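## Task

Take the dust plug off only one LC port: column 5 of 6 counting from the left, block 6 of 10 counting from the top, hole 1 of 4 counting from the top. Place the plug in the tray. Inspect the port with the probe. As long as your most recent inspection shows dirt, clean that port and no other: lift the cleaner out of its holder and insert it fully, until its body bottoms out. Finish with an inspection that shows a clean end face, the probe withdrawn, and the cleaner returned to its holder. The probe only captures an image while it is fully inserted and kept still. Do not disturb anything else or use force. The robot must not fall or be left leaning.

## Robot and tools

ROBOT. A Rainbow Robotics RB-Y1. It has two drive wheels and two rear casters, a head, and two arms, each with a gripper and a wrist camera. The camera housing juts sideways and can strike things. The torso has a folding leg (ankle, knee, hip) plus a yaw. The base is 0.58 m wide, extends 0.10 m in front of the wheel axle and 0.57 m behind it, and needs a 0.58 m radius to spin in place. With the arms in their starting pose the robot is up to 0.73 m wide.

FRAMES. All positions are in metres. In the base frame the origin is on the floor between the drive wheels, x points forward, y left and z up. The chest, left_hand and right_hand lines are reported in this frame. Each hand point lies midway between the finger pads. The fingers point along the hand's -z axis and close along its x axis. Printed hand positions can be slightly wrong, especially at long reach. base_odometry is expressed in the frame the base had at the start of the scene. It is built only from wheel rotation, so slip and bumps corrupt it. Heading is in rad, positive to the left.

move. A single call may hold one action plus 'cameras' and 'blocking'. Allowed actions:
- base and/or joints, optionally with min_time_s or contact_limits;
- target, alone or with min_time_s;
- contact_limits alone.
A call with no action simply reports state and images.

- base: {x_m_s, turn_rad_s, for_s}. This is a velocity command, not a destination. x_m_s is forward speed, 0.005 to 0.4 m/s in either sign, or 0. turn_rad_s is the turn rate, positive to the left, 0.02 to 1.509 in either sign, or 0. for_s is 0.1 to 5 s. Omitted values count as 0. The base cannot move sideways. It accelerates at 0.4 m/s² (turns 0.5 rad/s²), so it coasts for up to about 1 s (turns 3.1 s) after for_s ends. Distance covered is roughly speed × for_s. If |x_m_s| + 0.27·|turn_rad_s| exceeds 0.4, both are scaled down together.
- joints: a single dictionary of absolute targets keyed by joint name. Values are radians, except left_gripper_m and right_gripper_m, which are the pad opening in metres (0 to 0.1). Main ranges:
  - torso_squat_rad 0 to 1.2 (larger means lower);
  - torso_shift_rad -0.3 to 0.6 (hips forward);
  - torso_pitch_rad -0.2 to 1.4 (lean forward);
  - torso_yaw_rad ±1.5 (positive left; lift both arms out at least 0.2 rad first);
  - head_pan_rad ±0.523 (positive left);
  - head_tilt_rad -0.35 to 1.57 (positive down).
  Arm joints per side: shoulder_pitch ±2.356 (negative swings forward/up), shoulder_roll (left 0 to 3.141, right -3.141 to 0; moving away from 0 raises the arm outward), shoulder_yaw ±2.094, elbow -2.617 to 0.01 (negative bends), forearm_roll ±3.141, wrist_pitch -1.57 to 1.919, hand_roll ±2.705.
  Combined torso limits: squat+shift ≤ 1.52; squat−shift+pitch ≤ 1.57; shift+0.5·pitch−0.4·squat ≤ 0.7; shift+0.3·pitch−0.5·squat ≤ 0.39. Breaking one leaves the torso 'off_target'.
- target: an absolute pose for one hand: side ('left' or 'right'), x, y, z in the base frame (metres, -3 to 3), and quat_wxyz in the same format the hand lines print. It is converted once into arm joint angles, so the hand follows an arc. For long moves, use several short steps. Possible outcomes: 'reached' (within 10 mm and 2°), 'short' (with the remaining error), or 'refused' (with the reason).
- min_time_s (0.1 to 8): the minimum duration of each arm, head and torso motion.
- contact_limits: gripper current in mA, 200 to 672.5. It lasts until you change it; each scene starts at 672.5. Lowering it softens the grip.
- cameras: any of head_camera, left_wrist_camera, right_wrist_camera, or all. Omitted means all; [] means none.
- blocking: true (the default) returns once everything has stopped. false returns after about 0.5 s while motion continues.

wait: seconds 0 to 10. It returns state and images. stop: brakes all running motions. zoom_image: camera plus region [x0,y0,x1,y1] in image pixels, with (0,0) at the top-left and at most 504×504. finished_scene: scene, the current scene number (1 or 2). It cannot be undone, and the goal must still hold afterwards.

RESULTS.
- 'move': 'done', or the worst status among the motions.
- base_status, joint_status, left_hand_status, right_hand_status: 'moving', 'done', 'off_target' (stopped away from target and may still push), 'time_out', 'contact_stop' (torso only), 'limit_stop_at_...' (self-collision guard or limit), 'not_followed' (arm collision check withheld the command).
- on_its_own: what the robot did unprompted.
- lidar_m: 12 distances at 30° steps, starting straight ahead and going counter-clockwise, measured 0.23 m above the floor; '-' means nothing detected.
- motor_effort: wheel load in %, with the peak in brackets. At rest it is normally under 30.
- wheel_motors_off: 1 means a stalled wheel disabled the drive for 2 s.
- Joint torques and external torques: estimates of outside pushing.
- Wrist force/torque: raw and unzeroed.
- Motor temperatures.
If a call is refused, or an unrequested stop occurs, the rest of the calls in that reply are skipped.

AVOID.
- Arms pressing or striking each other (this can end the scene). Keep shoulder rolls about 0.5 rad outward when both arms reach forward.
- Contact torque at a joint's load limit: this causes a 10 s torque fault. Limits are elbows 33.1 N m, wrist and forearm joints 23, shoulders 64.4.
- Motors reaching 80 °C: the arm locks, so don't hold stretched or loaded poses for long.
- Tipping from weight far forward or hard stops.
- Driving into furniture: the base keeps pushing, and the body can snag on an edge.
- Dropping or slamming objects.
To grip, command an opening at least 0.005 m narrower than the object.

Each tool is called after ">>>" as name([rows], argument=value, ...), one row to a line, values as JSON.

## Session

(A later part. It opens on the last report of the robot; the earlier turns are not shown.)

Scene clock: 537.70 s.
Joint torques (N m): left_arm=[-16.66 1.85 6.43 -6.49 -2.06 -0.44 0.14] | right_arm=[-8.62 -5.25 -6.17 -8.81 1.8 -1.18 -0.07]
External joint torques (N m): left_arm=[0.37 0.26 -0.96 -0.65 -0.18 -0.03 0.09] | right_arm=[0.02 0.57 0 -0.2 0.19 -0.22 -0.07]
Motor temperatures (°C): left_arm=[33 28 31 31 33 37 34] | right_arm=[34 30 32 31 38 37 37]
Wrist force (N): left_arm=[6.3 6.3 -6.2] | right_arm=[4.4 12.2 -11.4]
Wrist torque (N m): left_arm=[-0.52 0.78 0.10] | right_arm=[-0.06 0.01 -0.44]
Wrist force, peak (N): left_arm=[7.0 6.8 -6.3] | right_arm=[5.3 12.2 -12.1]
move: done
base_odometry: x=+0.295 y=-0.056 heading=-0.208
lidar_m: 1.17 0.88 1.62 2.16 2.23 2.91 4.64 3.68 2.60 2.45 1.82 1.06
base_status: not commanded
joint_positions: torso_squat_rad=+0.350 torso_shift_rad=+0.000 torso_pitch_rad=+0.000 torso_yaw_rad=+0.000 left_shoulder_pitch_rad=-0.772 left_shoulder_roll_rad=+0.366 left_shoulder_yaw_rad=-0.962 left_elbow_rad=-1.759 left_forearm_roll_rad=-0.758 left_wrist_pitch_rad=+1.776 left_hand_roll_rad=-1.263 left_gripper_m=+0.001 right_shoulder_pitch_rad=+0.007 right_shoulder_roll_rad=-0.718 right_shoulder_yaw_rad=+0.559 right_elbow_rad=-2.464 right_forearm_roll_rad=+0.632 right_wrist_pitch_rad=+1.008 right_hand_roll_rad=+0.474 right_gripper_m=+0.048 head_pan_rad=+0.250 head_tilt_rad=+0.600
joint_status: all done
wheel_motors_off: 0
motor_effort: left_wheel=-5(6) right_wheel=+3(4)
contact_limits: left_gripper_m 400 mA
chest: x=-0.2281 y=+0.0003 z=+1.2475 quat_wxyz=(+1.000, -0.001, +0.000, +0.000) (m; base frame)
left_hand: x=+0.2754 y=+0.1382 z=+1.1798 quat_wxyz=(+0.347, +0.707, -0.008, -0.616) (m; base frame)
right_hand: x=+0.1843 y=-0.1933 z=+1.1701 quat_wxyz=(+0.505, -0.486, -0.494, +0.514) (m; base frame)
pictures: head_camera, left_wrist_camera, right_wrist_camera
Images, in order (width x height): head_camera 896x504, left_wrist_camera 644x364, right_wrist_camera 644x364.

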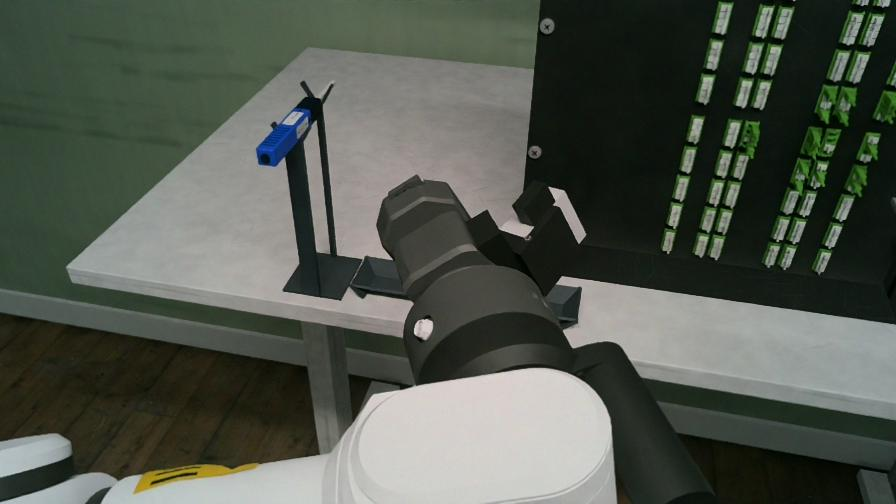

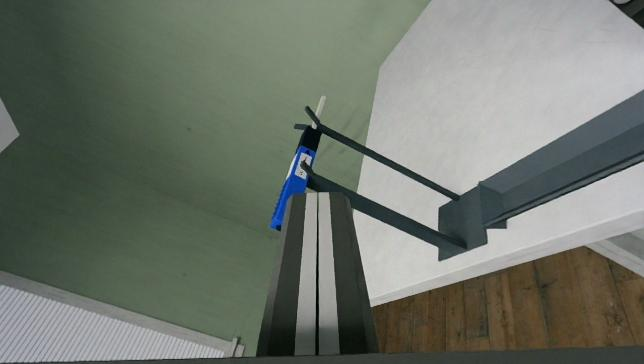

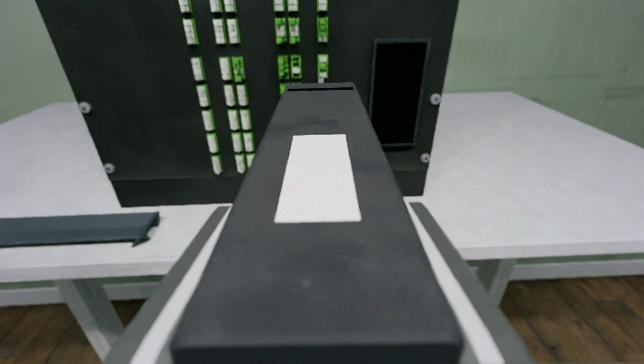

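>>> move(target={"side":"left","x":0.34,"y":0.1,"z":1.18,"quat_wxyz":[0.683,0.183,-0.183,-0.683]}, min_time_s=4, cameras=["left_wrist_camera","head_camera"])

>>> zoom_image(camera="left_wrist_camera", region=[220, 140, 420, 340])

Scene clock: 546.57 s.
Joint torques (N m): left_arm=[-24.7 4.58 3.48 -7.72 -0.27 -0.82 0.45] | right_arm=[-9.12 -5.39 -6.25 -8.65 1.9 -1.08 -0.11]
External joint torques (N m): left_arm=[-2.08 -1.08 1.08 0.09 0.02 0.2 0.45] | right_arm=[-0.48 0.43 -0.07 -0.04 0.29 -0.12 -0.11]
Motor temperatures (°C): left_arm=[33 28 31 31 33 37 34] | right_arm=[34 30 32 31 38 37 37]
Wrist force (N): left_arm=[1.1 6.5 -12.1] | right_arm=[4.8 12.0 -11.4]
Wrist torque (N m): left_arm=[-0.56 0.54 0.11] | right_arm=[-0.04 0.06 -0.44]
Wrist force, peak (N): left_arm=[1.1 6.5 -12.1] | right_arm=[4.8 12.4 -11.8]
move: done
base_odometry: x=+0.295 y=-0.056 heading=-0.208
lidar_m: 1.20 0.87 1.64 2.16 2.22 2.92 4.64 3.67 2.60 2.46 1.83 1.07
base_status: not commanded
joint_positions: torso_squat_rad=+0.350 torso_shift_rad=+0.000 torso_pitch_rad=+0.000 torso_yaw_rad=+0.000 left_shoulder_pitch_rad=-1.166 left_shoulder_roll_rad=+0.124 left_shoulder_yaw_rad=-0.030 left_elbow_rad=-1.223 left_forearm_roll_rad=+0.134 left_wrist_pitch_rad=+1.807 left_hand_roll_rad=-1.205 left_gripper_m=+0.001 right_shoulder_pitch_rad=+0.007 right_shoulder_roll_rad=-0.718 right_shoulder_yaw_rad=+0.559 right_elbow_rad=-2.464 right_forearm_roll_rad=+0.632 right_wrist_pitch_rad=+1.008 right_hand_roll_rad=+0.474 right_gripper_m=+0.048 head_pan_rad=+0.250 head_tilt_rad=+0.600
joint_status: all done
wheel_motors_off: 0
motor_effort: left_wheel=-5(6) right_wheel=+2(3)
contact_limits: left_gripper_m 400 mA
chest: x=-0.2281 y=+0.0003 z=+1.2475 quat_wxyz=(+1.000, -0.001, +0.000, +0.000) (m; base frame)
left_hand: x=+0.3400 y=+0.1002 z=+1.1799 quat_wxyz=(+0.683, +0.183, -0.183, -0.683) (m; base frame)
left_hand_status: reached (checked arc, planned for 4.0 s): 0 mm and 0.0 deg off.
right_hand: x=+0.1843 y=-0.1933 z=+1.1701 quat_wxyz=(+0.505, -0.486, -0.494, +0.514) (m; base frame)
pictures: head_camera, left_wrist_camera
Images, in order (width x height): head_camera 896x504, left_wrist_camera 644x364.

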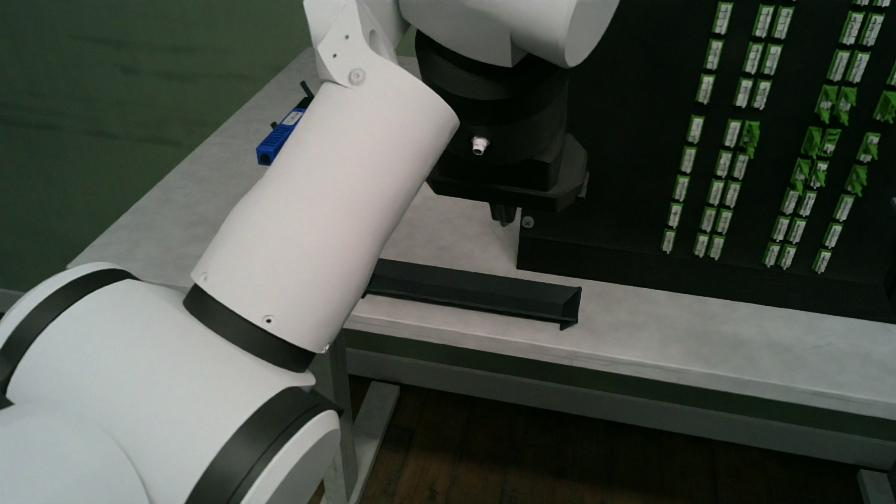

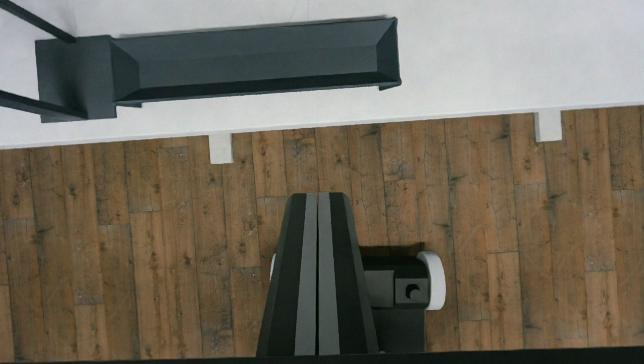

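Scaled by 2.520 from the camera's 644x364 image, which has a finer 1265x715 frame.

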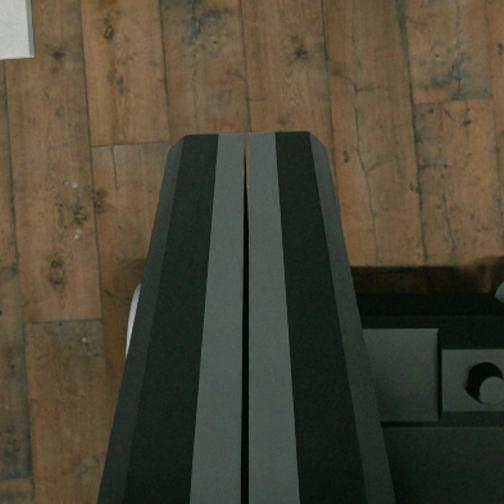

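>>> zoom_image(camera="head_camera", region=[450, 170, 560, 270])

Scaled by 4.582 from the camera's 896x504 image, which has a finer 1280x720 frame.

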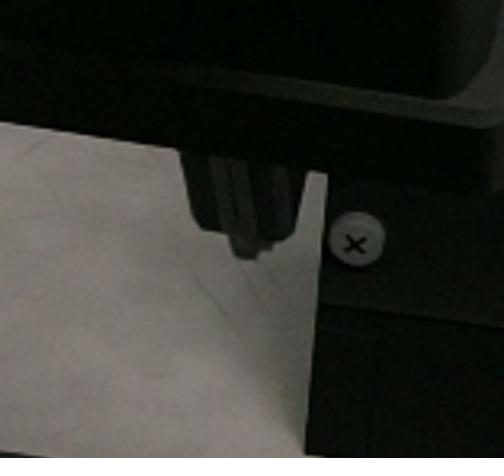

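>>> move(target={"side":"left","x":0.465,"y":0.15,"z":1.08,"quat_wxyz":[0.683,0.183,-0.183,-0.683]}, min_time_s=4, cameras=["left_wrist_camera","head_camera"])

>>> zoom_image(camera="head_camera", region=[380, 150, 620, 350])

Scene clock: 562.33 s.
Joint torques (N m): left_arm=[-27.45 9.63 1.29 -9.49 0.12 -1.88 0.19] | right_arm=[-8.5 -5.25 -5.68 -8.85 1.82 -1.1 -0.12]
External joint torques (N m): left_arm=[-1.94 1.35 0.75 0.16 0.16 -0.39 0.18] | right_arm=[0.14 0.56 0.49 -0.24 0.22 -0.14 -0.11]
Motor temperatures (°C): left_arm=[33 28 31 31 32 37 34] | right_arm=[34 30 32 31 38 37 37]
Wrist force (N): left_arm=[0.7 5.3 -10.7] | right_arm=[5.1 11.9 -11.3]
Wrist torque (N m): left_arm=[-0.53 0.46 0.12] | right_arm=[-0.04 0.08 -0.46]
Wrist force, peak (N): left_arm=[1.4 6.5 -12.2] | right_arm=[5.3 12.3 -11.8]
move: short
base_odometry: x=+0.295 y=-0.056 heading=-0.208
lidar_m: 1.19 0.88 1.61 2.17 2.22 2.92 4.64 3.69 2.60 2.46 1.80 1.06
base_status: not commanded
joint_positions: torso_squat_rad=+0.350 torso_shift_rad=+0.000 torso_pitch_rad=+0.000 torso_yaw_rad=+0.000 left_shoulder_pitch_rad=-1.322 left_shoulder_roll_rad=+0.176 left_shoulder_yaw_rad=+0.064 left_elbow_rad=-0.267 left_forearm_roll_rad=+0.141 left_wrist_pitch_rad=+0.731 left_hand_roll_rad=-1.389 left_gripper_m=+0.001 right_shoulder_pitch_rad=+0.007 right_shoulder_roll_rad=-0.718 right_shoulder_yaw_rad=+0.559 right_elbow_rad=-2.464 right_forearm_roll_rad=+0.632 right_wrist_pitch_rad=+1.008 right_hand_roll_rad=+0.474 right_gripper_m=+0.048 head_pan_rad=+0.250 head_tilt_rad=+0.600
joint_status: all done
wheel_motors_off: 0
motor_effort: left_wheel=-5(6) right_wheel=+3(4)
contact_limits: left_gripper_m 400 mA
chest: x=-0.2281 y=+0.0003 z=+1.2475 quat_wxyz=(+1.000, -0.001, +0.000, +0.000) (m; base frame)
left_hand: x=+0.4637 y=+0.1500 z=+1.0800 quat_wxyz=(+0.646, +0.265, -0.294, -0.654) (m; base frame)
left_hand_status: short (checked arc, as near as the solve gets, planned for 4.0 s): 1 mm and 16.7 deg off. The place is met; only the turn is off.
right_hand: x=+0.1843 y=-0.1933 z=+1.1701 quat_wxyz=(+0.505, -0.486, -0.494, +0.514) (m; base frame)
pictures: head_camera, left_wrist_camera
Images, in order (width x height): head_camera 896x504, left_wrist_camera 644x364.

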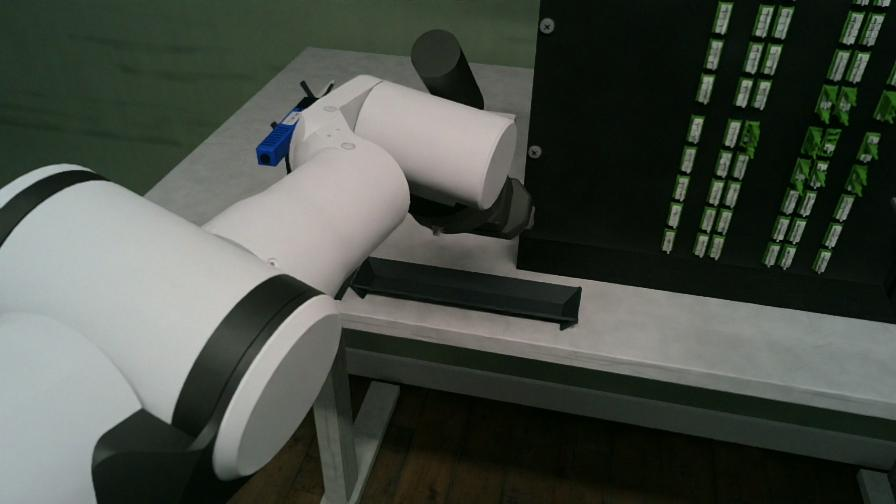

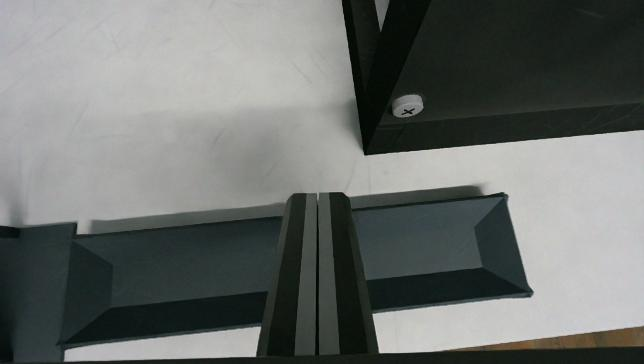

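Scaled by 2.100 from the camera's 896x504 image, which has a finer 1280x720 frame.

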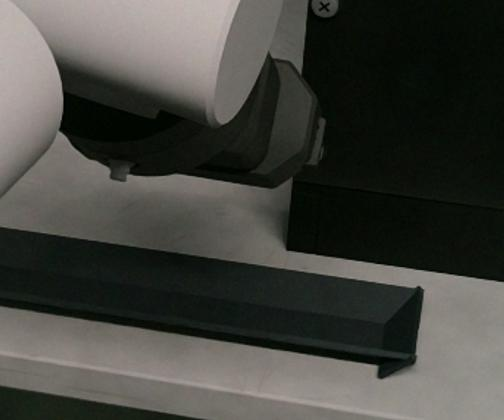

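>>> move(target={"side":"left","x":0.42,"y":0.14,"z":1.1,"quat_wxyz":[0.627,0.3265,-0.3265,-0.627]}, min_time_s=3, cameras=["left_wrist_camera","head_camera"])

Scene clock: 576.47 s.
Joint torques (N m): left_arm=[-21.72 3.7 1.36 -10.85 -0.67 -1.36 0.18] | right_arm=[-8.61 -5.01 -6.21 -8.68 1.93 -1.18 -0.1]
External joint torques (N m): left_arm=[0.42 -0.7 -1.26 -1.35 -0.23 0.2 0.17] | right_arm=[0.03 0.81 -0.04 -0.07 0.33 -0.23 -0.09]
Motor temperatures (°C): left_arm=[33 28 31 31 32 37 34] | right_arm=[34 30 32 31 38 37 37]
Wrist force (N): left_arm=[1.6 3.9 -9.6] | right_arm=[4.5 12.2 -11.5]
Wrist torque (N m): left_arm=[-0.40 0.58 0.13] | right_arm=[-0.05 0.02 -0.45]
Wrist force, peak (N): left_arm=[1.5 5.4 -11.1] | right_arm=[4.8 12.5 -11.7]
move: done
base_odometry: x=+0.295 y=-0.056 heading=-0.208
lidar_m: 1.19 0.88 1.60 2.17 2.22 2.93 4.64 3.67 2.60 2.46 1.82 1.07
base_status: not commanded
joint_positions: torso_squat_rad=+0.350 torso_shift_rad=+0.000 torso_pitch_rad=+0.000 torso_yaw_rad=+0.000 left_shoulder_pitch_rad=-0.852 left_shoulder_roll_rad=+0.148 left_shoulder_yaw_rad=-0.111 left_elbow_rad=-1.191 left_forearm_roll_rad=-0.020 left_wrist_pitch_rad=+1.060 left_hand_roll_rad=-1.190 left_gripper_m=+0.001 right_shoulder_pitch_rad=+0.007 right_shoulder_roll_rad=-0.718 right_shoulder_yaw_rad=+0.559 right_elbow_rad=-2.464 right_forearm_roll_rad=+0.632 right_wrist_pitch_rad=+1.008 right_hand_roll_rad=+0.474 right_gripper_m=+0.048 head_pan_rad=+0.250 head_tilt_rad=+0.600
joint_status: all done
wheel_motors_off: 0
motor_effort: left_wheel=-6(6) right_wheel=+2(3)
contact_limits: left_gripper_m 400 mA
chest: x=-0.2281 y=+0.0003 z=+1.2475 quat_wxyz=(+1.000, -0.001, +0.000, +0.000) (m; base frame)
left_hand: x=+0.4196 y=+0.1402 z=+1.1004 quat_wxyz=(+0.627, +0.326, -0.326, -0.627) (m; base frame)
left_hand_status: reached (checked arc, planned for 3.0 s): 1 mm and 0.1 deg off.
right_hand: x=+0.1843 y=-0.1933 z=+1.1701 quat_wxyz=(+0.505, -0.486, -0.494, +0.514) (m; base frame)
pictures: head_camera, left_wrist_camera
Images, in order (width x height): head_camera 896x504, left_wrist_camera 644x364.

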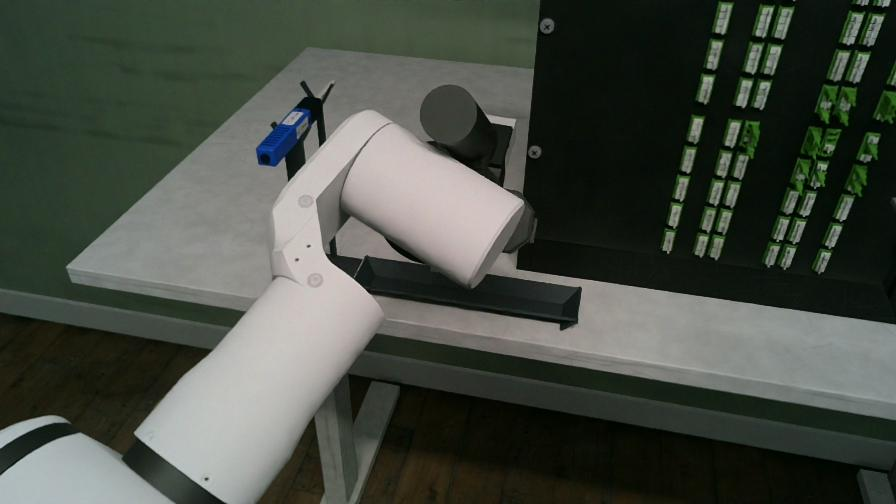

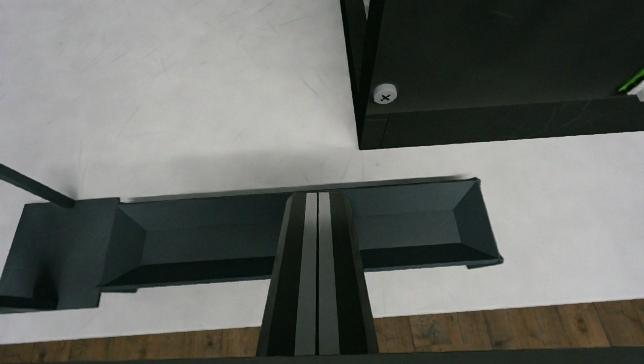

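>>> move(target={"side":"left","x":0.447,"y":0.145,"z":1.03,"quat_wxyz":[0.627,0.3265,-0.3265,-0.627]}, min_time_s=3, cameras=["left_wrist_camera","head_camera"])

>>> zoom_image(camera="left_wrist_camera", region=[200, 150, 440, 350])

Scene clock: 588.60 s.
Joint torques (N m): left_arm=[-25.11 4.14 0.42 -9.52 -0.57 -1.89 0.35] | right_arm=[-8.6 -5.57 -5.77 -8.49 1.93 -1.14 -0.16]
External joint torques (N m): left_arm=[-1.8 -1.17 -1.46 0.16 -0.24 -0.37 0.34] | right_arm=[0.04 0.25 0.4 0.12 0.32 -0.18 -0.16]
Motor temperatures (°C): left_arm=[33 28 31 31 32 37 34] | right_arm=[34 30 32 31 38 37 37]
Wrist force (N): left_arm=[1.6 4.0 -9.7] | right_arm=[4.9 11.9 -11.3]
Wrist torque (N m): left_arm=[-0.41 0.57 0.14] | right_arm=[-0.04 0.09 -0.45]
Wrist force, peak (N): left_arm=[1.9 4.7 -10.4] | right_arm=[4.9 12.5 -11.8]
move: done
base_odometry: x=+0.295 y=-0.056 heading=-0.208
lidar_m: 1.19 0.87 1.61 2.17 2.22 2.90 4.63 3.68 2.61 2.45 1.82 1.06
base_status: not commanded
joint_positions: torso_squat_rad=+0.350 torso_shift_rad=+0.000 torso_pitch_rad=+0.000 torso_yaw_rad=+0.000 left_shoulder_pitch_rad=-0.948 left_shoulder_roll_rad=+0.129 left_shoulder_yaw_rad=-0.118 left_elbow_rad=-0.735 left_forearm_roll_rad=-0.043 left_wrist_pitch_rad=+0.698 left_hand_roll_rad=-1.139 left_gripper_m=+0.001 right_shoulder_pitch_rad=+0.007 right_shoulder_roll_rad=-0.718 right_shoulder_yaw_rad=+0.559 right_elbow_rad=-2.464 right_forearm_roll_rad=+0.632 right_wrist_pitch_rad=+1.008 right_hand_roll_rad=+0.474 right_gripper_m=+0.048 head_pan_rad=+0.250 head_tilt_rad=+0.600
joint_status: all done
wheel_motors_off: 0
motor_effort: left_wheel=-5(6) right_wheel=+2(3)
contact_limits: left_gripper_m 400 mA
chest: x=-0.2281 y=+0.0003 z=+1.2475 quat_wxyz=(+1.000, -0.001, +0.000, +0.000) (m; base frame)
left_hand: x=+0.4469 y=+0.1453 z=+1.0299 quat_wxyz=(+0.627, +0.327, -0.327, -0.627) (m; base frame)
left_hand_status: reached (checked arc, planned for 3.0 s): 0 mm and 0.0 deg off.
right_hand: x=+0.1843 y=-0.1933 z=+1.1701 quat_wxyz=(+0.505, -0.486, -0.494, +0.514) (m; base frame)
pictures: head_camera, left_wrist_camera
Images, in order (width x height): head_camera 896x504, left_wrist_camera 644x364.

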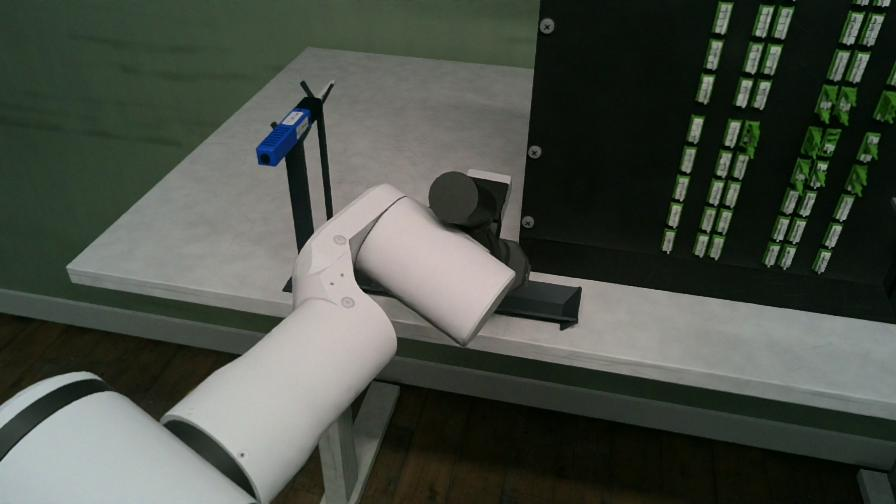

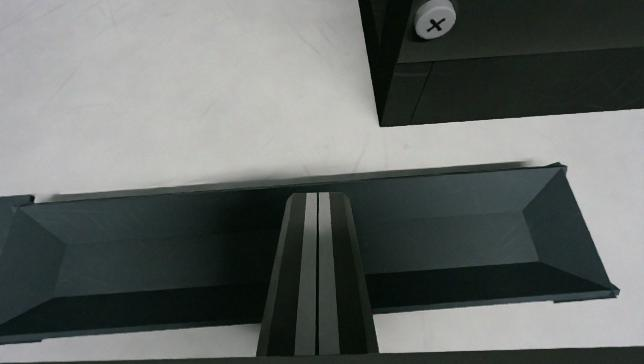

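Scaled by 2.100 from the camera's 644x364 image, which has a finer 1265x715 frame.

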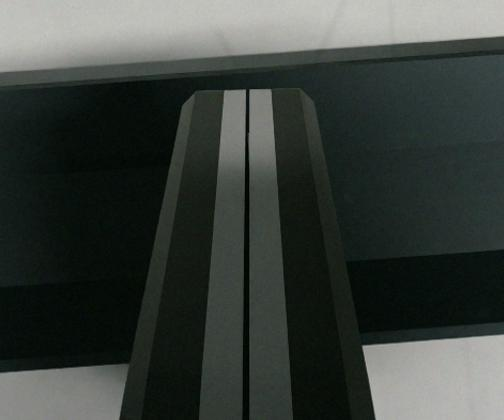

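>>> move(target={"side":"left","x":0.452,"y":0.145,"z":1.0,"quat_wxyz":[0.627,0.3265,-0.3265,-0.627]}, min_time_s=2, cameras=["left_wrist_camera"])

>>> zoom_image(camera="left_wrist_camera", region=[200, 150, 440, 350])

Scene clock: 598.27 s.
Joint torques (N m): left_arm=[-25.76 4.96 -0.75 -9.14 -0.48 -1.94 0.35] | right_arm=[-8.87 -5.33 -6.33 -8.73 1.75 -1.19 -0.16]
External joint torques (N m): left_arm=[-2.02 -0.94 -1.93 0.12 -0.23 -0.46 0.34] | right_arm=[-0.23 0.49 -0.15 -0.11 0.15 -0.24 -0.15]
Motor temperatures (°C): left_arm=[33 28 31 31 32 37 34] | right_arm=[34 30 32 31 38 37 37]
Wrist force (N): left_arm=[1.5 5.1 -9.8] | right_arm=[4.7 11.9 -11.4]
Wrist torque (N m): left_arm=[-0.52 0.58 0.14] | right_arm=[-0.05 0.04 -0.45]
Wrist force, peak (N): left_arm=[1.5 4.5 -10.3] | right_arm=[4.9 12.3 -11.9]
move: done
base_odometry: x=+0.295 y=-0.056 heading=-0.208
lidar_m: 1.20 0.88 1.63 2.17 2.22 2.92 4.64 3.69 2.61 2.46 1.81 1.07
base_status: not commanded
joint_positions: torso_squat_rad=+0.350 torso_shift_rad=+0.000 torso_pitch_rad=+0.000 torso_yaw_rad=+0.000 left_shoulder_pitch_rad=-1.042 left_shoulder_roll_rad=+0.110 left_shoulder_yaw_rad=-0.122 left_elbow_rad=-0.438 left_forearm_roll_rad=-0.074 left_wrist_pitch_rad=+0.493 left_hand_roll_rad=-1.082 left_gripper_m=+0.001 right_shoulder_pitch_rad=+0.007 right_shoulder_roll_rad=-0.718 right_shoulder_yaw_rad=+0.559 right_elbow_rad=-2.464 right_forearm_roll_rad=+0.632 right_wrist_pitch_rad=+1.008 right_hand_roll_rad=+0.474 right_gripper_m=+0.048 head_pan_rad=+0.250 head_tilt_rad=+0.600
joint_status: all done
wheel_motors_off: 0
motor_effort: left_wheel=-5(6) right_wheel=+3(3)
contact_limits: left_gripper_m 400 mA
chest: x=-0.2281 y=+0.0003 z=+1.2475 quat_wxyz=(+1.000, -0.001, +0.000, +0.000) (m; base frame)
left_hand: x=+0.4512 y=+0.1454 z=+1.0002 quat_wxyz=(+0.626, +0.327, -0.328, -0.627) (m; base frame)
left_hand_status: reached (checked arc, planned for 2.0 s): 1 mm and 0.2 deg off.
right_hand: x=+0.1843 y=-0.1933 z=+1.1701 quat_wxyz=(+0.505, -0.486, -0.494, +0.514) (m; base frame)
pictures: left_wrist_camera
Images, in order (width x height): left_wrist_camera 644x364.

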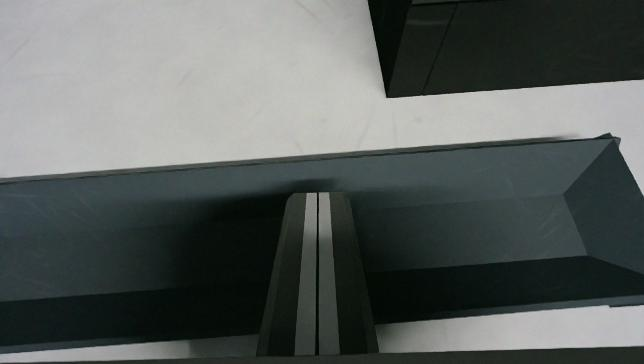

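Scaled by 2.100 from the camera's 644x364 image, which has a finer 1265x715 frame.

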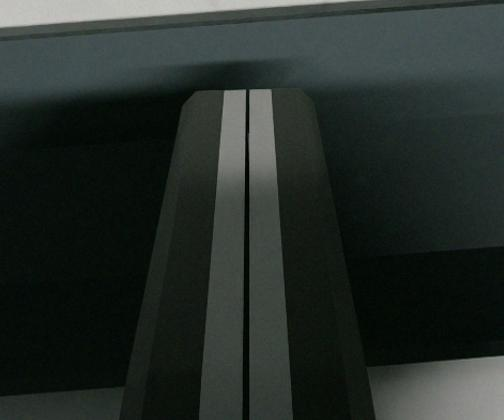

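>>> move(target={"side":"left","x":0.444,"y":0.145,"z":0.991,"quat_wxyz":[0.627,0.3265,-0.3265,-0.627]}, min_time_s=2, cameras=[])

>>> move(joints={"left_gripper_m":0.02}, cameras=["left_wrist_camera"])

>>> zoom_image(camera="left_wrist_camera", region=[200, 150, 440, 350])

Scene clock: 605.83 s.
Joint torques (N m): left_arm=[-22.04 3.86 -0.31 -10.57 -0.57 -1.12 0.43] | right_arm=[-8.36 -5.12 -5.66 -8.76 1.87 -1.16 -0.11]
External joint torques (N m): left_arm=[1.28 -1.55 -1.65 -1.23 -0.29 0.35 0.42] | right_arm=[0.28 0.7 0.52 -0.14 0.27 -0.21 -0.1]
Motor temperatures (°C): left_arm=[33 28 31 31 32 37 34] | right_arm=[34 30 32 31 38 37 37]
Wrist force (N): left_arm=[1.1 5.1 -10.1] | right_arm=[4.9 11.8 -11.5]
Wrist torque (N m): left_arm=[-0.47 0.55 0.14] | right_arm=[-0.01 0.06 -0.45]
Wrist force, peak (N): left_arm=[1.4 5.5 -10.1] | right_arm=[4.7 12.3 -11.8]
move: done
base_odometry: x=+0.295 y=-0.056 heading=-0.208
lidar_m: 1.19 0.88 1.61 2.17 2.24 2.92 4.65 3.67 2.60 2.47 1.81 1.07
base_status: not commanded
joint_positions: torso_squat_rad=+0.350 torso_shift_rad=+0.000 torso_pitch_rad=+0.000 torso_yaw_rad=+0.000 left_shoulder_pitch_rad=-0.985 left_shoulder_roll_rad=+0.106 left_shoulder_yaw_rad=-0.131 left_elbow_rad=-0.516 left_forearm_roll_rad=-0.095 left_wrist_pitch_rad=+0.521 left_hand_roll_rad=-1.069 left_gripper_m=+0.001 right_shoulder_pitch_rad=+0.007 right_shoulder_roll_rad=-0.718 right_shoulder_yaw_rad=+0.559 right_elbow_rad=-2.464 right_forearm_roll_rad=+0.632 right_wrist_pitch_rad=+1.008 right_hand_roll_rad=+0.474 right_gripper_m=+0.048 head_pan_rad=+0.250 head_tilt_rad=+0.600
joint_status: all done
wheel_motors_off: 0
motor_effort: left_wheel=-5(6) right_wheel=+2(3)
contact_limits: left_gripper_m 400 mA
chest: x=-0.2281 y=+0.0003 z=+1.2475 quat_wxyz=(+1.000, -0.001, +0.000, +0.000) (m; base frame)
left_hand: x=+0.4444 y=+0.1452 z=+0.9912 quat_wxyz=(+0.628, +0.327, -0.326, -0.627) (m; base frame)
left_hand_status: reached (checked arc, planned for 2.0 s): 0 mm and 0.1 deg off.
right_hand: x=+0.1843 y=-0.1933 z=+1.1701 quat_wxyz=(+0.505, -0.486, -0.494, +0.514) (m; base frame)
pictures: none
No camera images: "cameras" was empty.

Scene clock: 606.53 s.
Joint torques (N m): left_arm=[-22.21 4.17 -0.15 -9.65 -0.38 -1.15 0.32] | right_arm=[-8.84 -5.61 -6.17 -8.57 1.92 -0.93 -0.16]
External joint torques (N m): left_arm=[1.11 -1.24 -1.49 -0.31 -0.11 0.32 0.31] | right_arm=[-0.19 0.2 0.01 0.04 0.31 0.03 -0.16]
Motor temperatures (°C): left_arm=[33 28 31 31 32 37 34] | right_arm=[34 30 32 31 38 37 37]
Wrist force (N): left_arm=[0.6 7.4 -9.0] | right_arm=[4.8 12.2 -11.4]
Wrist torque (N m): left_arm=[-0.47 0.54 0.14] | right_arm=[-0.07 0.06 -0.45]
Wrist force, peak (N): left_arm=[0.4 7.6 -9.4] | right_arm=[5.2 12.2 -11.6]
move: done
base_odometry: x=+0.295 y=-0.056 heading=-0.208
lidar_m: 1.19 0.88 1.61 2.17 2.23 2.91 4.63 3.69 2.58 2.46 1.81 1.07
base_status: not commanded
joint_positions: torso_squat_rad=+0.350 torso_shift_rad=+0.000 torso_pitch_rad=+0.000 torso_yaw_rad=+0.000 left_shoulder_pitch_rad=-0.985 left_shoulder_roll_rad=+0.106 left_shoulder_yaw_rad=-0.131 left_elbow_rad=-0.517 left_forearm_roll_rad=-0.095 left_wrist_pitch_rad=+0.521 left_hand_roll_rad=-1.069 left_gripper_m=+0.020 right_shoulder_pitch_rad=+0.007 right_shoulder_roll_rad=-0.718 right_shoulder_yaw_rad=+0.559 right_elbow_rad=-2.464 right_forearm_roll_rad=+0.632 right_wrist_pitch_rad=+1.008 right_hand_roll_rad=+0.474 right_gripper_m=+0.048 head_pan_rad=+0.250 head_tilt_rad=+0.600
joint_status: all done
wheel_motors_off: 0
motor_effort: left_wheel=-5(6) right_wheel=+2(3)
contact_limits: left_gripper_m 400 mA
chest: x=-0.2281 y=+0.0003 z=+1.2475 quat_wxyz=(+1.000, -0.001, +0.000, +0.000) (m; base frame)
left_hand: x=+0.4444 y=+0.1452 z=+0.9913 quat_wxyz=(+0.627, +0.327, -0.326, -0.627) (m; base frame)
right_hand: x=+0.1843 y=-0.1933 z=+1.1701 quat_wxyz=(+0.505, -0.486, -0.494, +0.514) (m; base frame)
pictures: left_wrist_camera
Images, in order (width x height): left_wrist_camera 644x364.

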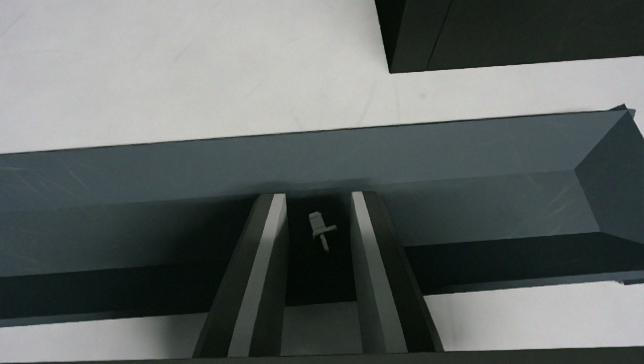

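Scaled by 2.100 from the camera's 644x364 image, which has a finer 1265x715 frame.

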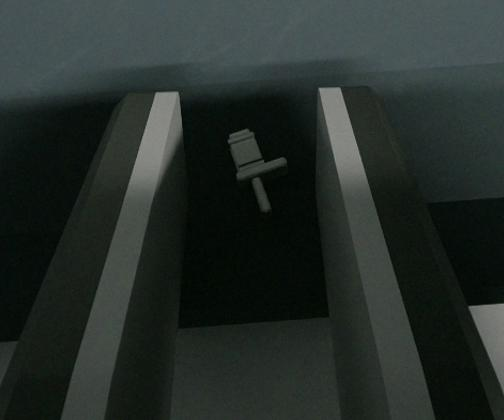

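>>> move(target={"side":"left","x":0.40,"y":0.145,"z":1.07,"quat_wxyz":[0.627,0.3265,-0.3265,-0.627]}, min_time_s=3, cameras=["left_wrist_camera"])

>>> zoom_image(camera="left_wrist_camera", region=[200, 100, 440, 300])

>>> move(target={"side":"left","x":0.2,"y":0.16,"z":1.12,"quat_wxyz":[0.5,0.5,-0.5,-0.5]}, min_time_s=3, cameras=["left_wrist_camera"])

>>> move(joints={"head_pan_rad":-0.2,"head_tilt_rad":0.5})

>>> zoom_image(camera="head_camera", region=[400, 130, 700, 430])

>>> zoom_image(camera="right_wrist_camera", region=[240, 0, 400, 110])

Scene clock: 618.60 s.
Joint torques (N m): left_arm=[-20.23 4.52 3.69 -11.05 -0.22 -1.51 0.03] | right_arm=[-8.94 -5.31 -6.12 -8.82 1.83 -1.05 0.04]
External joint torques (N m): left_arm=[0.7 1.07 1.14 -1.45 0.22 0.03 0.02] | right_arm=[-0.29 0.5 0.05 -0.21 0.22 -0.09 0.04]
Motor temperatures (°C): left_arm=[33 28 31 31 32 37 34] | right_arm=[34 30 32 31 38 36 37]
Wrist force (N): left_arm=[1.4 4.4 -9.8] | right_arm=[4.9 11.8 -11.4]
Wrist torque (N m): left_arm=[-0.46 0.55 0.12] | right_arm=[-0.02 0.05 -0.45]
Wrist force, peak (N): left_arm=[7.9 53.8 -14.3] | right_arm=[5.0 12.3 -11.8]
move: done
base_odometry: x=+0.295 y=-0.056 heading=-0.208
lidar_m: 1.19 0.88 1.61 2.17 2.22 2.92 4.63 3.68 2.61 2.46 1.81 1.06
base_status: not commanded
joint_positions: torso_squat_rad=+0.350 torso_shift_rad=+0.000 torso_pitch_rad=+0.000 torso_yaw_rad=+0.000 left_shoulder_pitch_rad=-0.737 left_shoulder_roll_rad=+0.136 left_shoulder_yaw_rad=-0.130 left_elbow_rad=-1.280 left_forearm_roll_rad=-0.049 left_wrist_pitch_rad=+1.042 left_hand_roll_rad=-1.184 left_gripper_m=+0.020 right_shoulder_pitch_rad=+0.007 right_shoulder_roll_rad=-0.718 right_shoulder_yaw_rad=+0.559 right_elbow_rad=-2.464 right_forearm_roll_rad=+0.632 right_wrist_pitch_rad=+1.008 right_hand_roll_rad=+0.474 right_gripper_m=+0.048 head_pan_rad=+0.250 head_tilt_rad=+0.600
joint_status: all done
wheel_motors_off: 0
motor_effort: left_wheel=-9(12) right_wheel=+2(3)
contact_limits: left_gripper_m 400 mA
chest: x=-0.2281 y=+0.0002 z=+1.2475 quat_wxyz=(+1.000, +0.000, +0.000, +0.000) (m; base frame)
left_hand: x=+0.4006 y=+0.1444 z=+1.0701 quat_wxyz=(+0.628, +0.326, -0.324, -0.628) (m; base frame)
left_hand_status: reached (checked arc, planned for 3.0 s): 1 mm and 0.3 deg off.
right_hand: x=+0.1842 y=-0.1935 z=+1.1701 quat_wxyz=(+0.505, -0.486, -0.494, +0.514) (m; base frame)
pictures: left_wrist_camera
Images, in order (width x height): left_wrist_camera 644x364.

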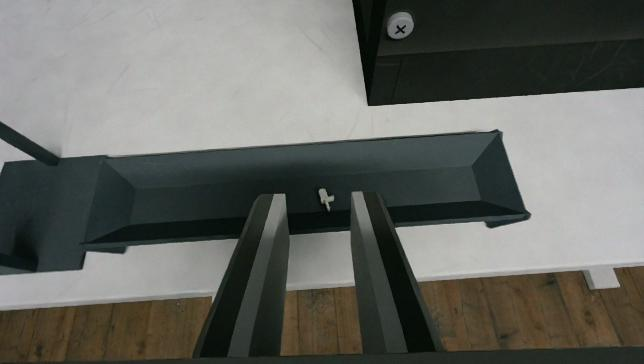

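Scaled by 2.100 from the camera's 644x364 image, which has a finer 1265x715 frame.

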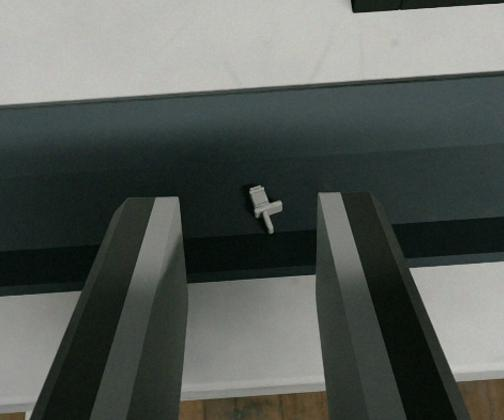

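Scene clock: 621.93 s.
Joint torques (N m): left_arm=[-5.54 -2.99 -0.91 -11.47 -0.59 -1.85 0.42] | right_arm=[-8.38 -5.67 -5.52 -8.66 1.68 -1.15 0.01]
External joint torques (N m): left_arm=[0.95 -1.03 -1.17 -1.25 -0.16 -0.3 0.4] | right_arm=[0.27 0.14 0.66 -0.05 0.07 -0.19 0.01]
Motor temperatures (°C): left_arm=[33 28 30 31 32 37 34] | right_arm=[34 30 32 31 38 36 37]
Wrist force (N): left_arm=[1.8 3.3 -6.7] | right_arm=[5.0 11.8 -11.6]
Wrist torque (N m): left_arm=[-0.37 0.55 0.13] | right_arm=[0.00 0.07 -0.46]
Wrist force, peak (N): left_arm=[1.9 4.8 -10.0] | right_arm=[5.0 12.5 -11.5]
move: done
base_odometry: x=+0.295 y=-0.056 heading=-0.208
lidar_m: 1.19 0.87 1.61 2.17 2.22 2.91 4.64 3.68 2.61 2.46 1.82 1.06
base_status: not commanded
joint_positions: torso_squat_rad=+0.350 torso_shift_rad=+0.000 torso_pitch_rad=+0.000 torso_yaw_rad=+0.000 left_shoulder_pitch_rad=+0.259 left_shoulder_roll_rad=+0.099 left_shoulder_yaw_rad=-0.379 left_elbow_rad=-2.222 left_forearm_roll_rad=-0.684 left_wrist_pitch_rad=+0.490 left_hand_roll_rad=-0.938 left_gripper_m=+0.020 right_shoulder_pitch_rad=+0.007 right_shoulder_roll_rad=-0.718 right_shoulder_yaw_rad=+0.559 right_elbow_rad=-2.464 right_forearm_roll_rad=+0.632 right_wrist_pitch_rad=+1.008 right_hand_roll_rad=+0.474 right_gripper_m=+0.048 head_pan_rad=+0.250 head_tilt_rad=+0.600
joint_status: all done
wheel_motors_off: 0
motor_effort: left_wheel=-9(11) right_wheel=+2(3)
contact_limits: left_gripper_m 400 mA
chest: x=-0.2281 y=+0.0002 z=+1.2475 quat_wxyz=(+1.000, +0.000, +0.000, +0.000) (m; base frame)
left_hand: x=+0.2000 y=+0.1599 z=+1.1199 quat_wxyz=(+0.500, +0.499, -0.499, -0.502) (m; base frame)
left_hand_status: reached (checked arc, planned for 3.0 s): 0 mm and 0.2 deg off.
right_hand: x=+0.1842 y=-0.1935 z=+1.1701 quat_wxyz=(+0.505, -0.486, -0.494, +0.514) (m; base frame)
pictures: left_wrist_camera
Images, in order (width x height): left_wrist_camera 644x364.

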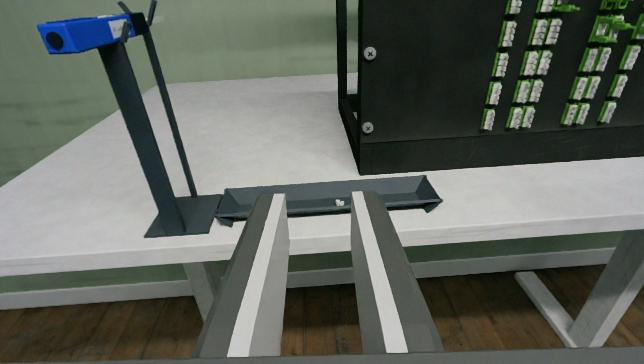

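Scene clock: 622.90 s.
Joint torques (N m): left_arm=[-5.61 -3.45 -1.23 -11.35 -0.56 -1.83 0.16] | right_arm=[-8.5 -5.77 -6.05 -8.55 1.78 -1.05 -0.05]
External joint torques (N m): left_arm=[0.89 -1.49 -1.49 -1.13 -0.13 -0.28 0.15] | right_arm=[0.15 0.04 0.13 0.06 0.17 -0.09 -0.04]
Motor temperatures (°C): left_arm=[33 28 30 31 32 37 34] | right_arm=[34 30 32 31 38 36 37]
Wrist force (N): left_arm=[1.4 3.3 -6.3] | right_arm=[4.8 12.4 -11.5]
Wrist torque (N m): left_arm=[-0.35 0.52 0.13] | right_arm=[-0.09 0.05 -0.45]
Wrist force, peak (N): left_arm=[2.2 4.0 -6.6] | right_arm=[5.0 12.2 -11.7]
move: done
base_odometry: x=+0.295 y=-0.056 heading=-0.208
lidar_m: 1.19 0.87 1.60 2.17 2.23 2.92 4.64 3.69 2.60 2.46 1.82 1.07
base_status: not commanded
joint_positions: torso_squat_rad=+0.350 torso_shift_rad=+0.000 torso_pitch_rad=+0.000 torso_yaw_rad=+0.000 left_shoulder_pitch_rad=+0.259 left_shoulder_roll_rad=+0.099 left_shoulder_yaw_rad=-0.379 left_elbow_rad=-2.222 left_forearm_roll_rad=-0.684 left_wrist_pitch_rad=+0.490 left_hand_roll_rad=-0.938 left_gripper_m=+0.020 right_shoulder_pitch_rad=+0.007 right_shoulder_roll_rad=-0.718 right_shoulder_yaw_rad=+0.559 right_elbow_rad=-2.464 right_forearm_roll_rad=+0.632 right_wrist_pitch_rad=+1.008 right_hand_roll_rad=+0.474 right_gripper_m=+0.048 head_pan_rad=-0.200 head_tilt_rad=+0.500
joint_status: all done
wheel_motors_off: 0
motor_effort: left_wheel=-8(10) right_wheel=+2(3)
contact_limits: left_gripper_m 400 mA
chest: x=-0.2281 y=+0.0002 z=+1.2475 quat_wxyz=(+1.000, +0.000, +0.000, +0.000) (m; base frame)
left_hand: x=+0.2000 y=+0.1599 z=+1.1199 quat_wxyz=(+0.500, +0.499, -0.499, -0.502) (m; base frame)
right_hand: x=+0.1842 y=-0.1935 z=+1.1701 quat_wxyz=(+0.505, -0.486, -0.494, +0.514) (m; base frame)
pictures: head_camera, left_wrist_camera, right_wrist_camera
Images, in order (width x height): head_camera 896x504, left_wrist_camera 644x364, right_wrist_camera 644x364.

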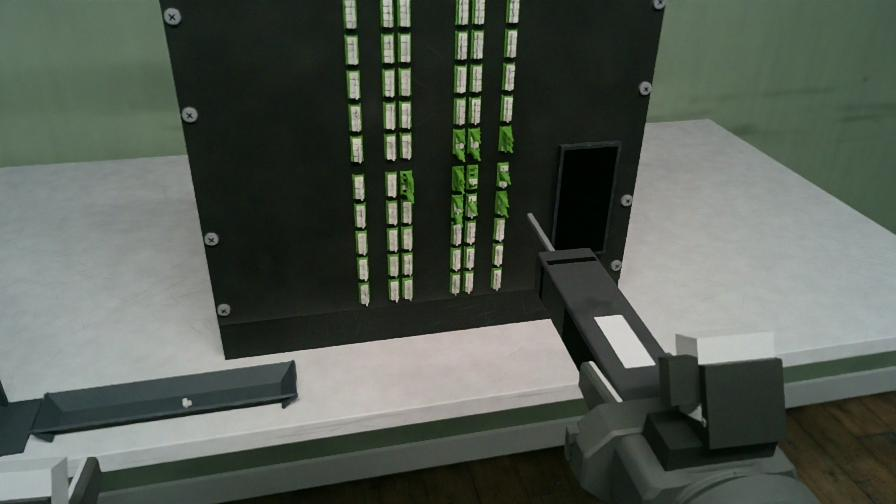

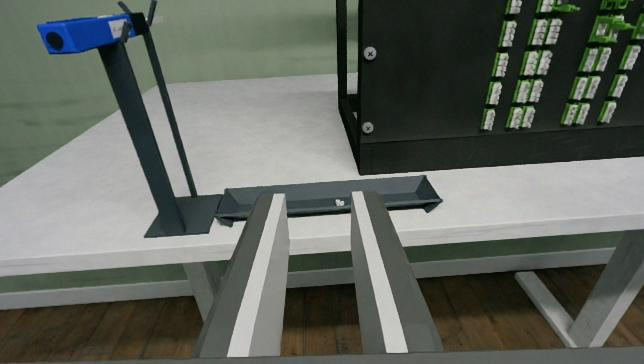

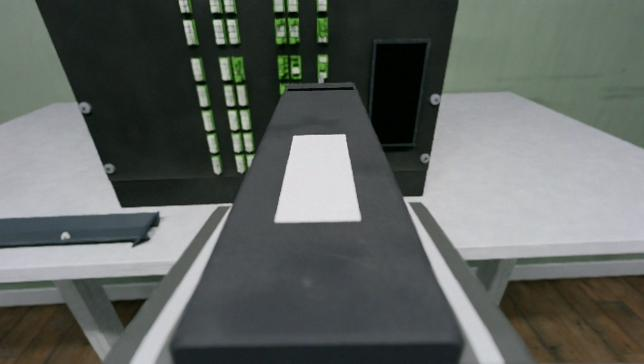

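Scaled by 1.680 from the camera's 896x504 image, which has a finer 1280x720 frame.

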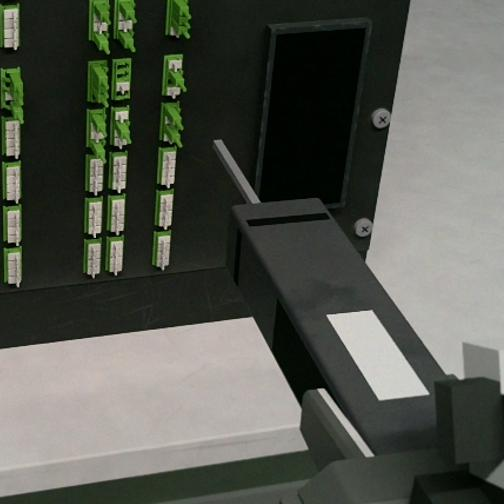

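Scaled by 3.150 from the camera's 644x364 image, which has a finer 1265x715 frame.

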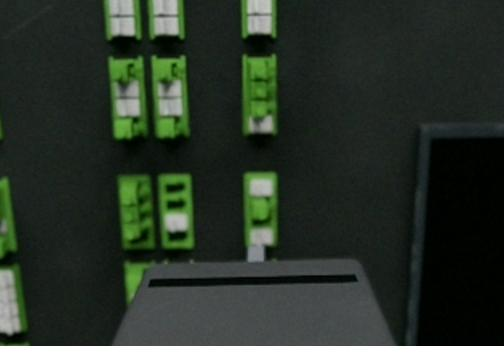

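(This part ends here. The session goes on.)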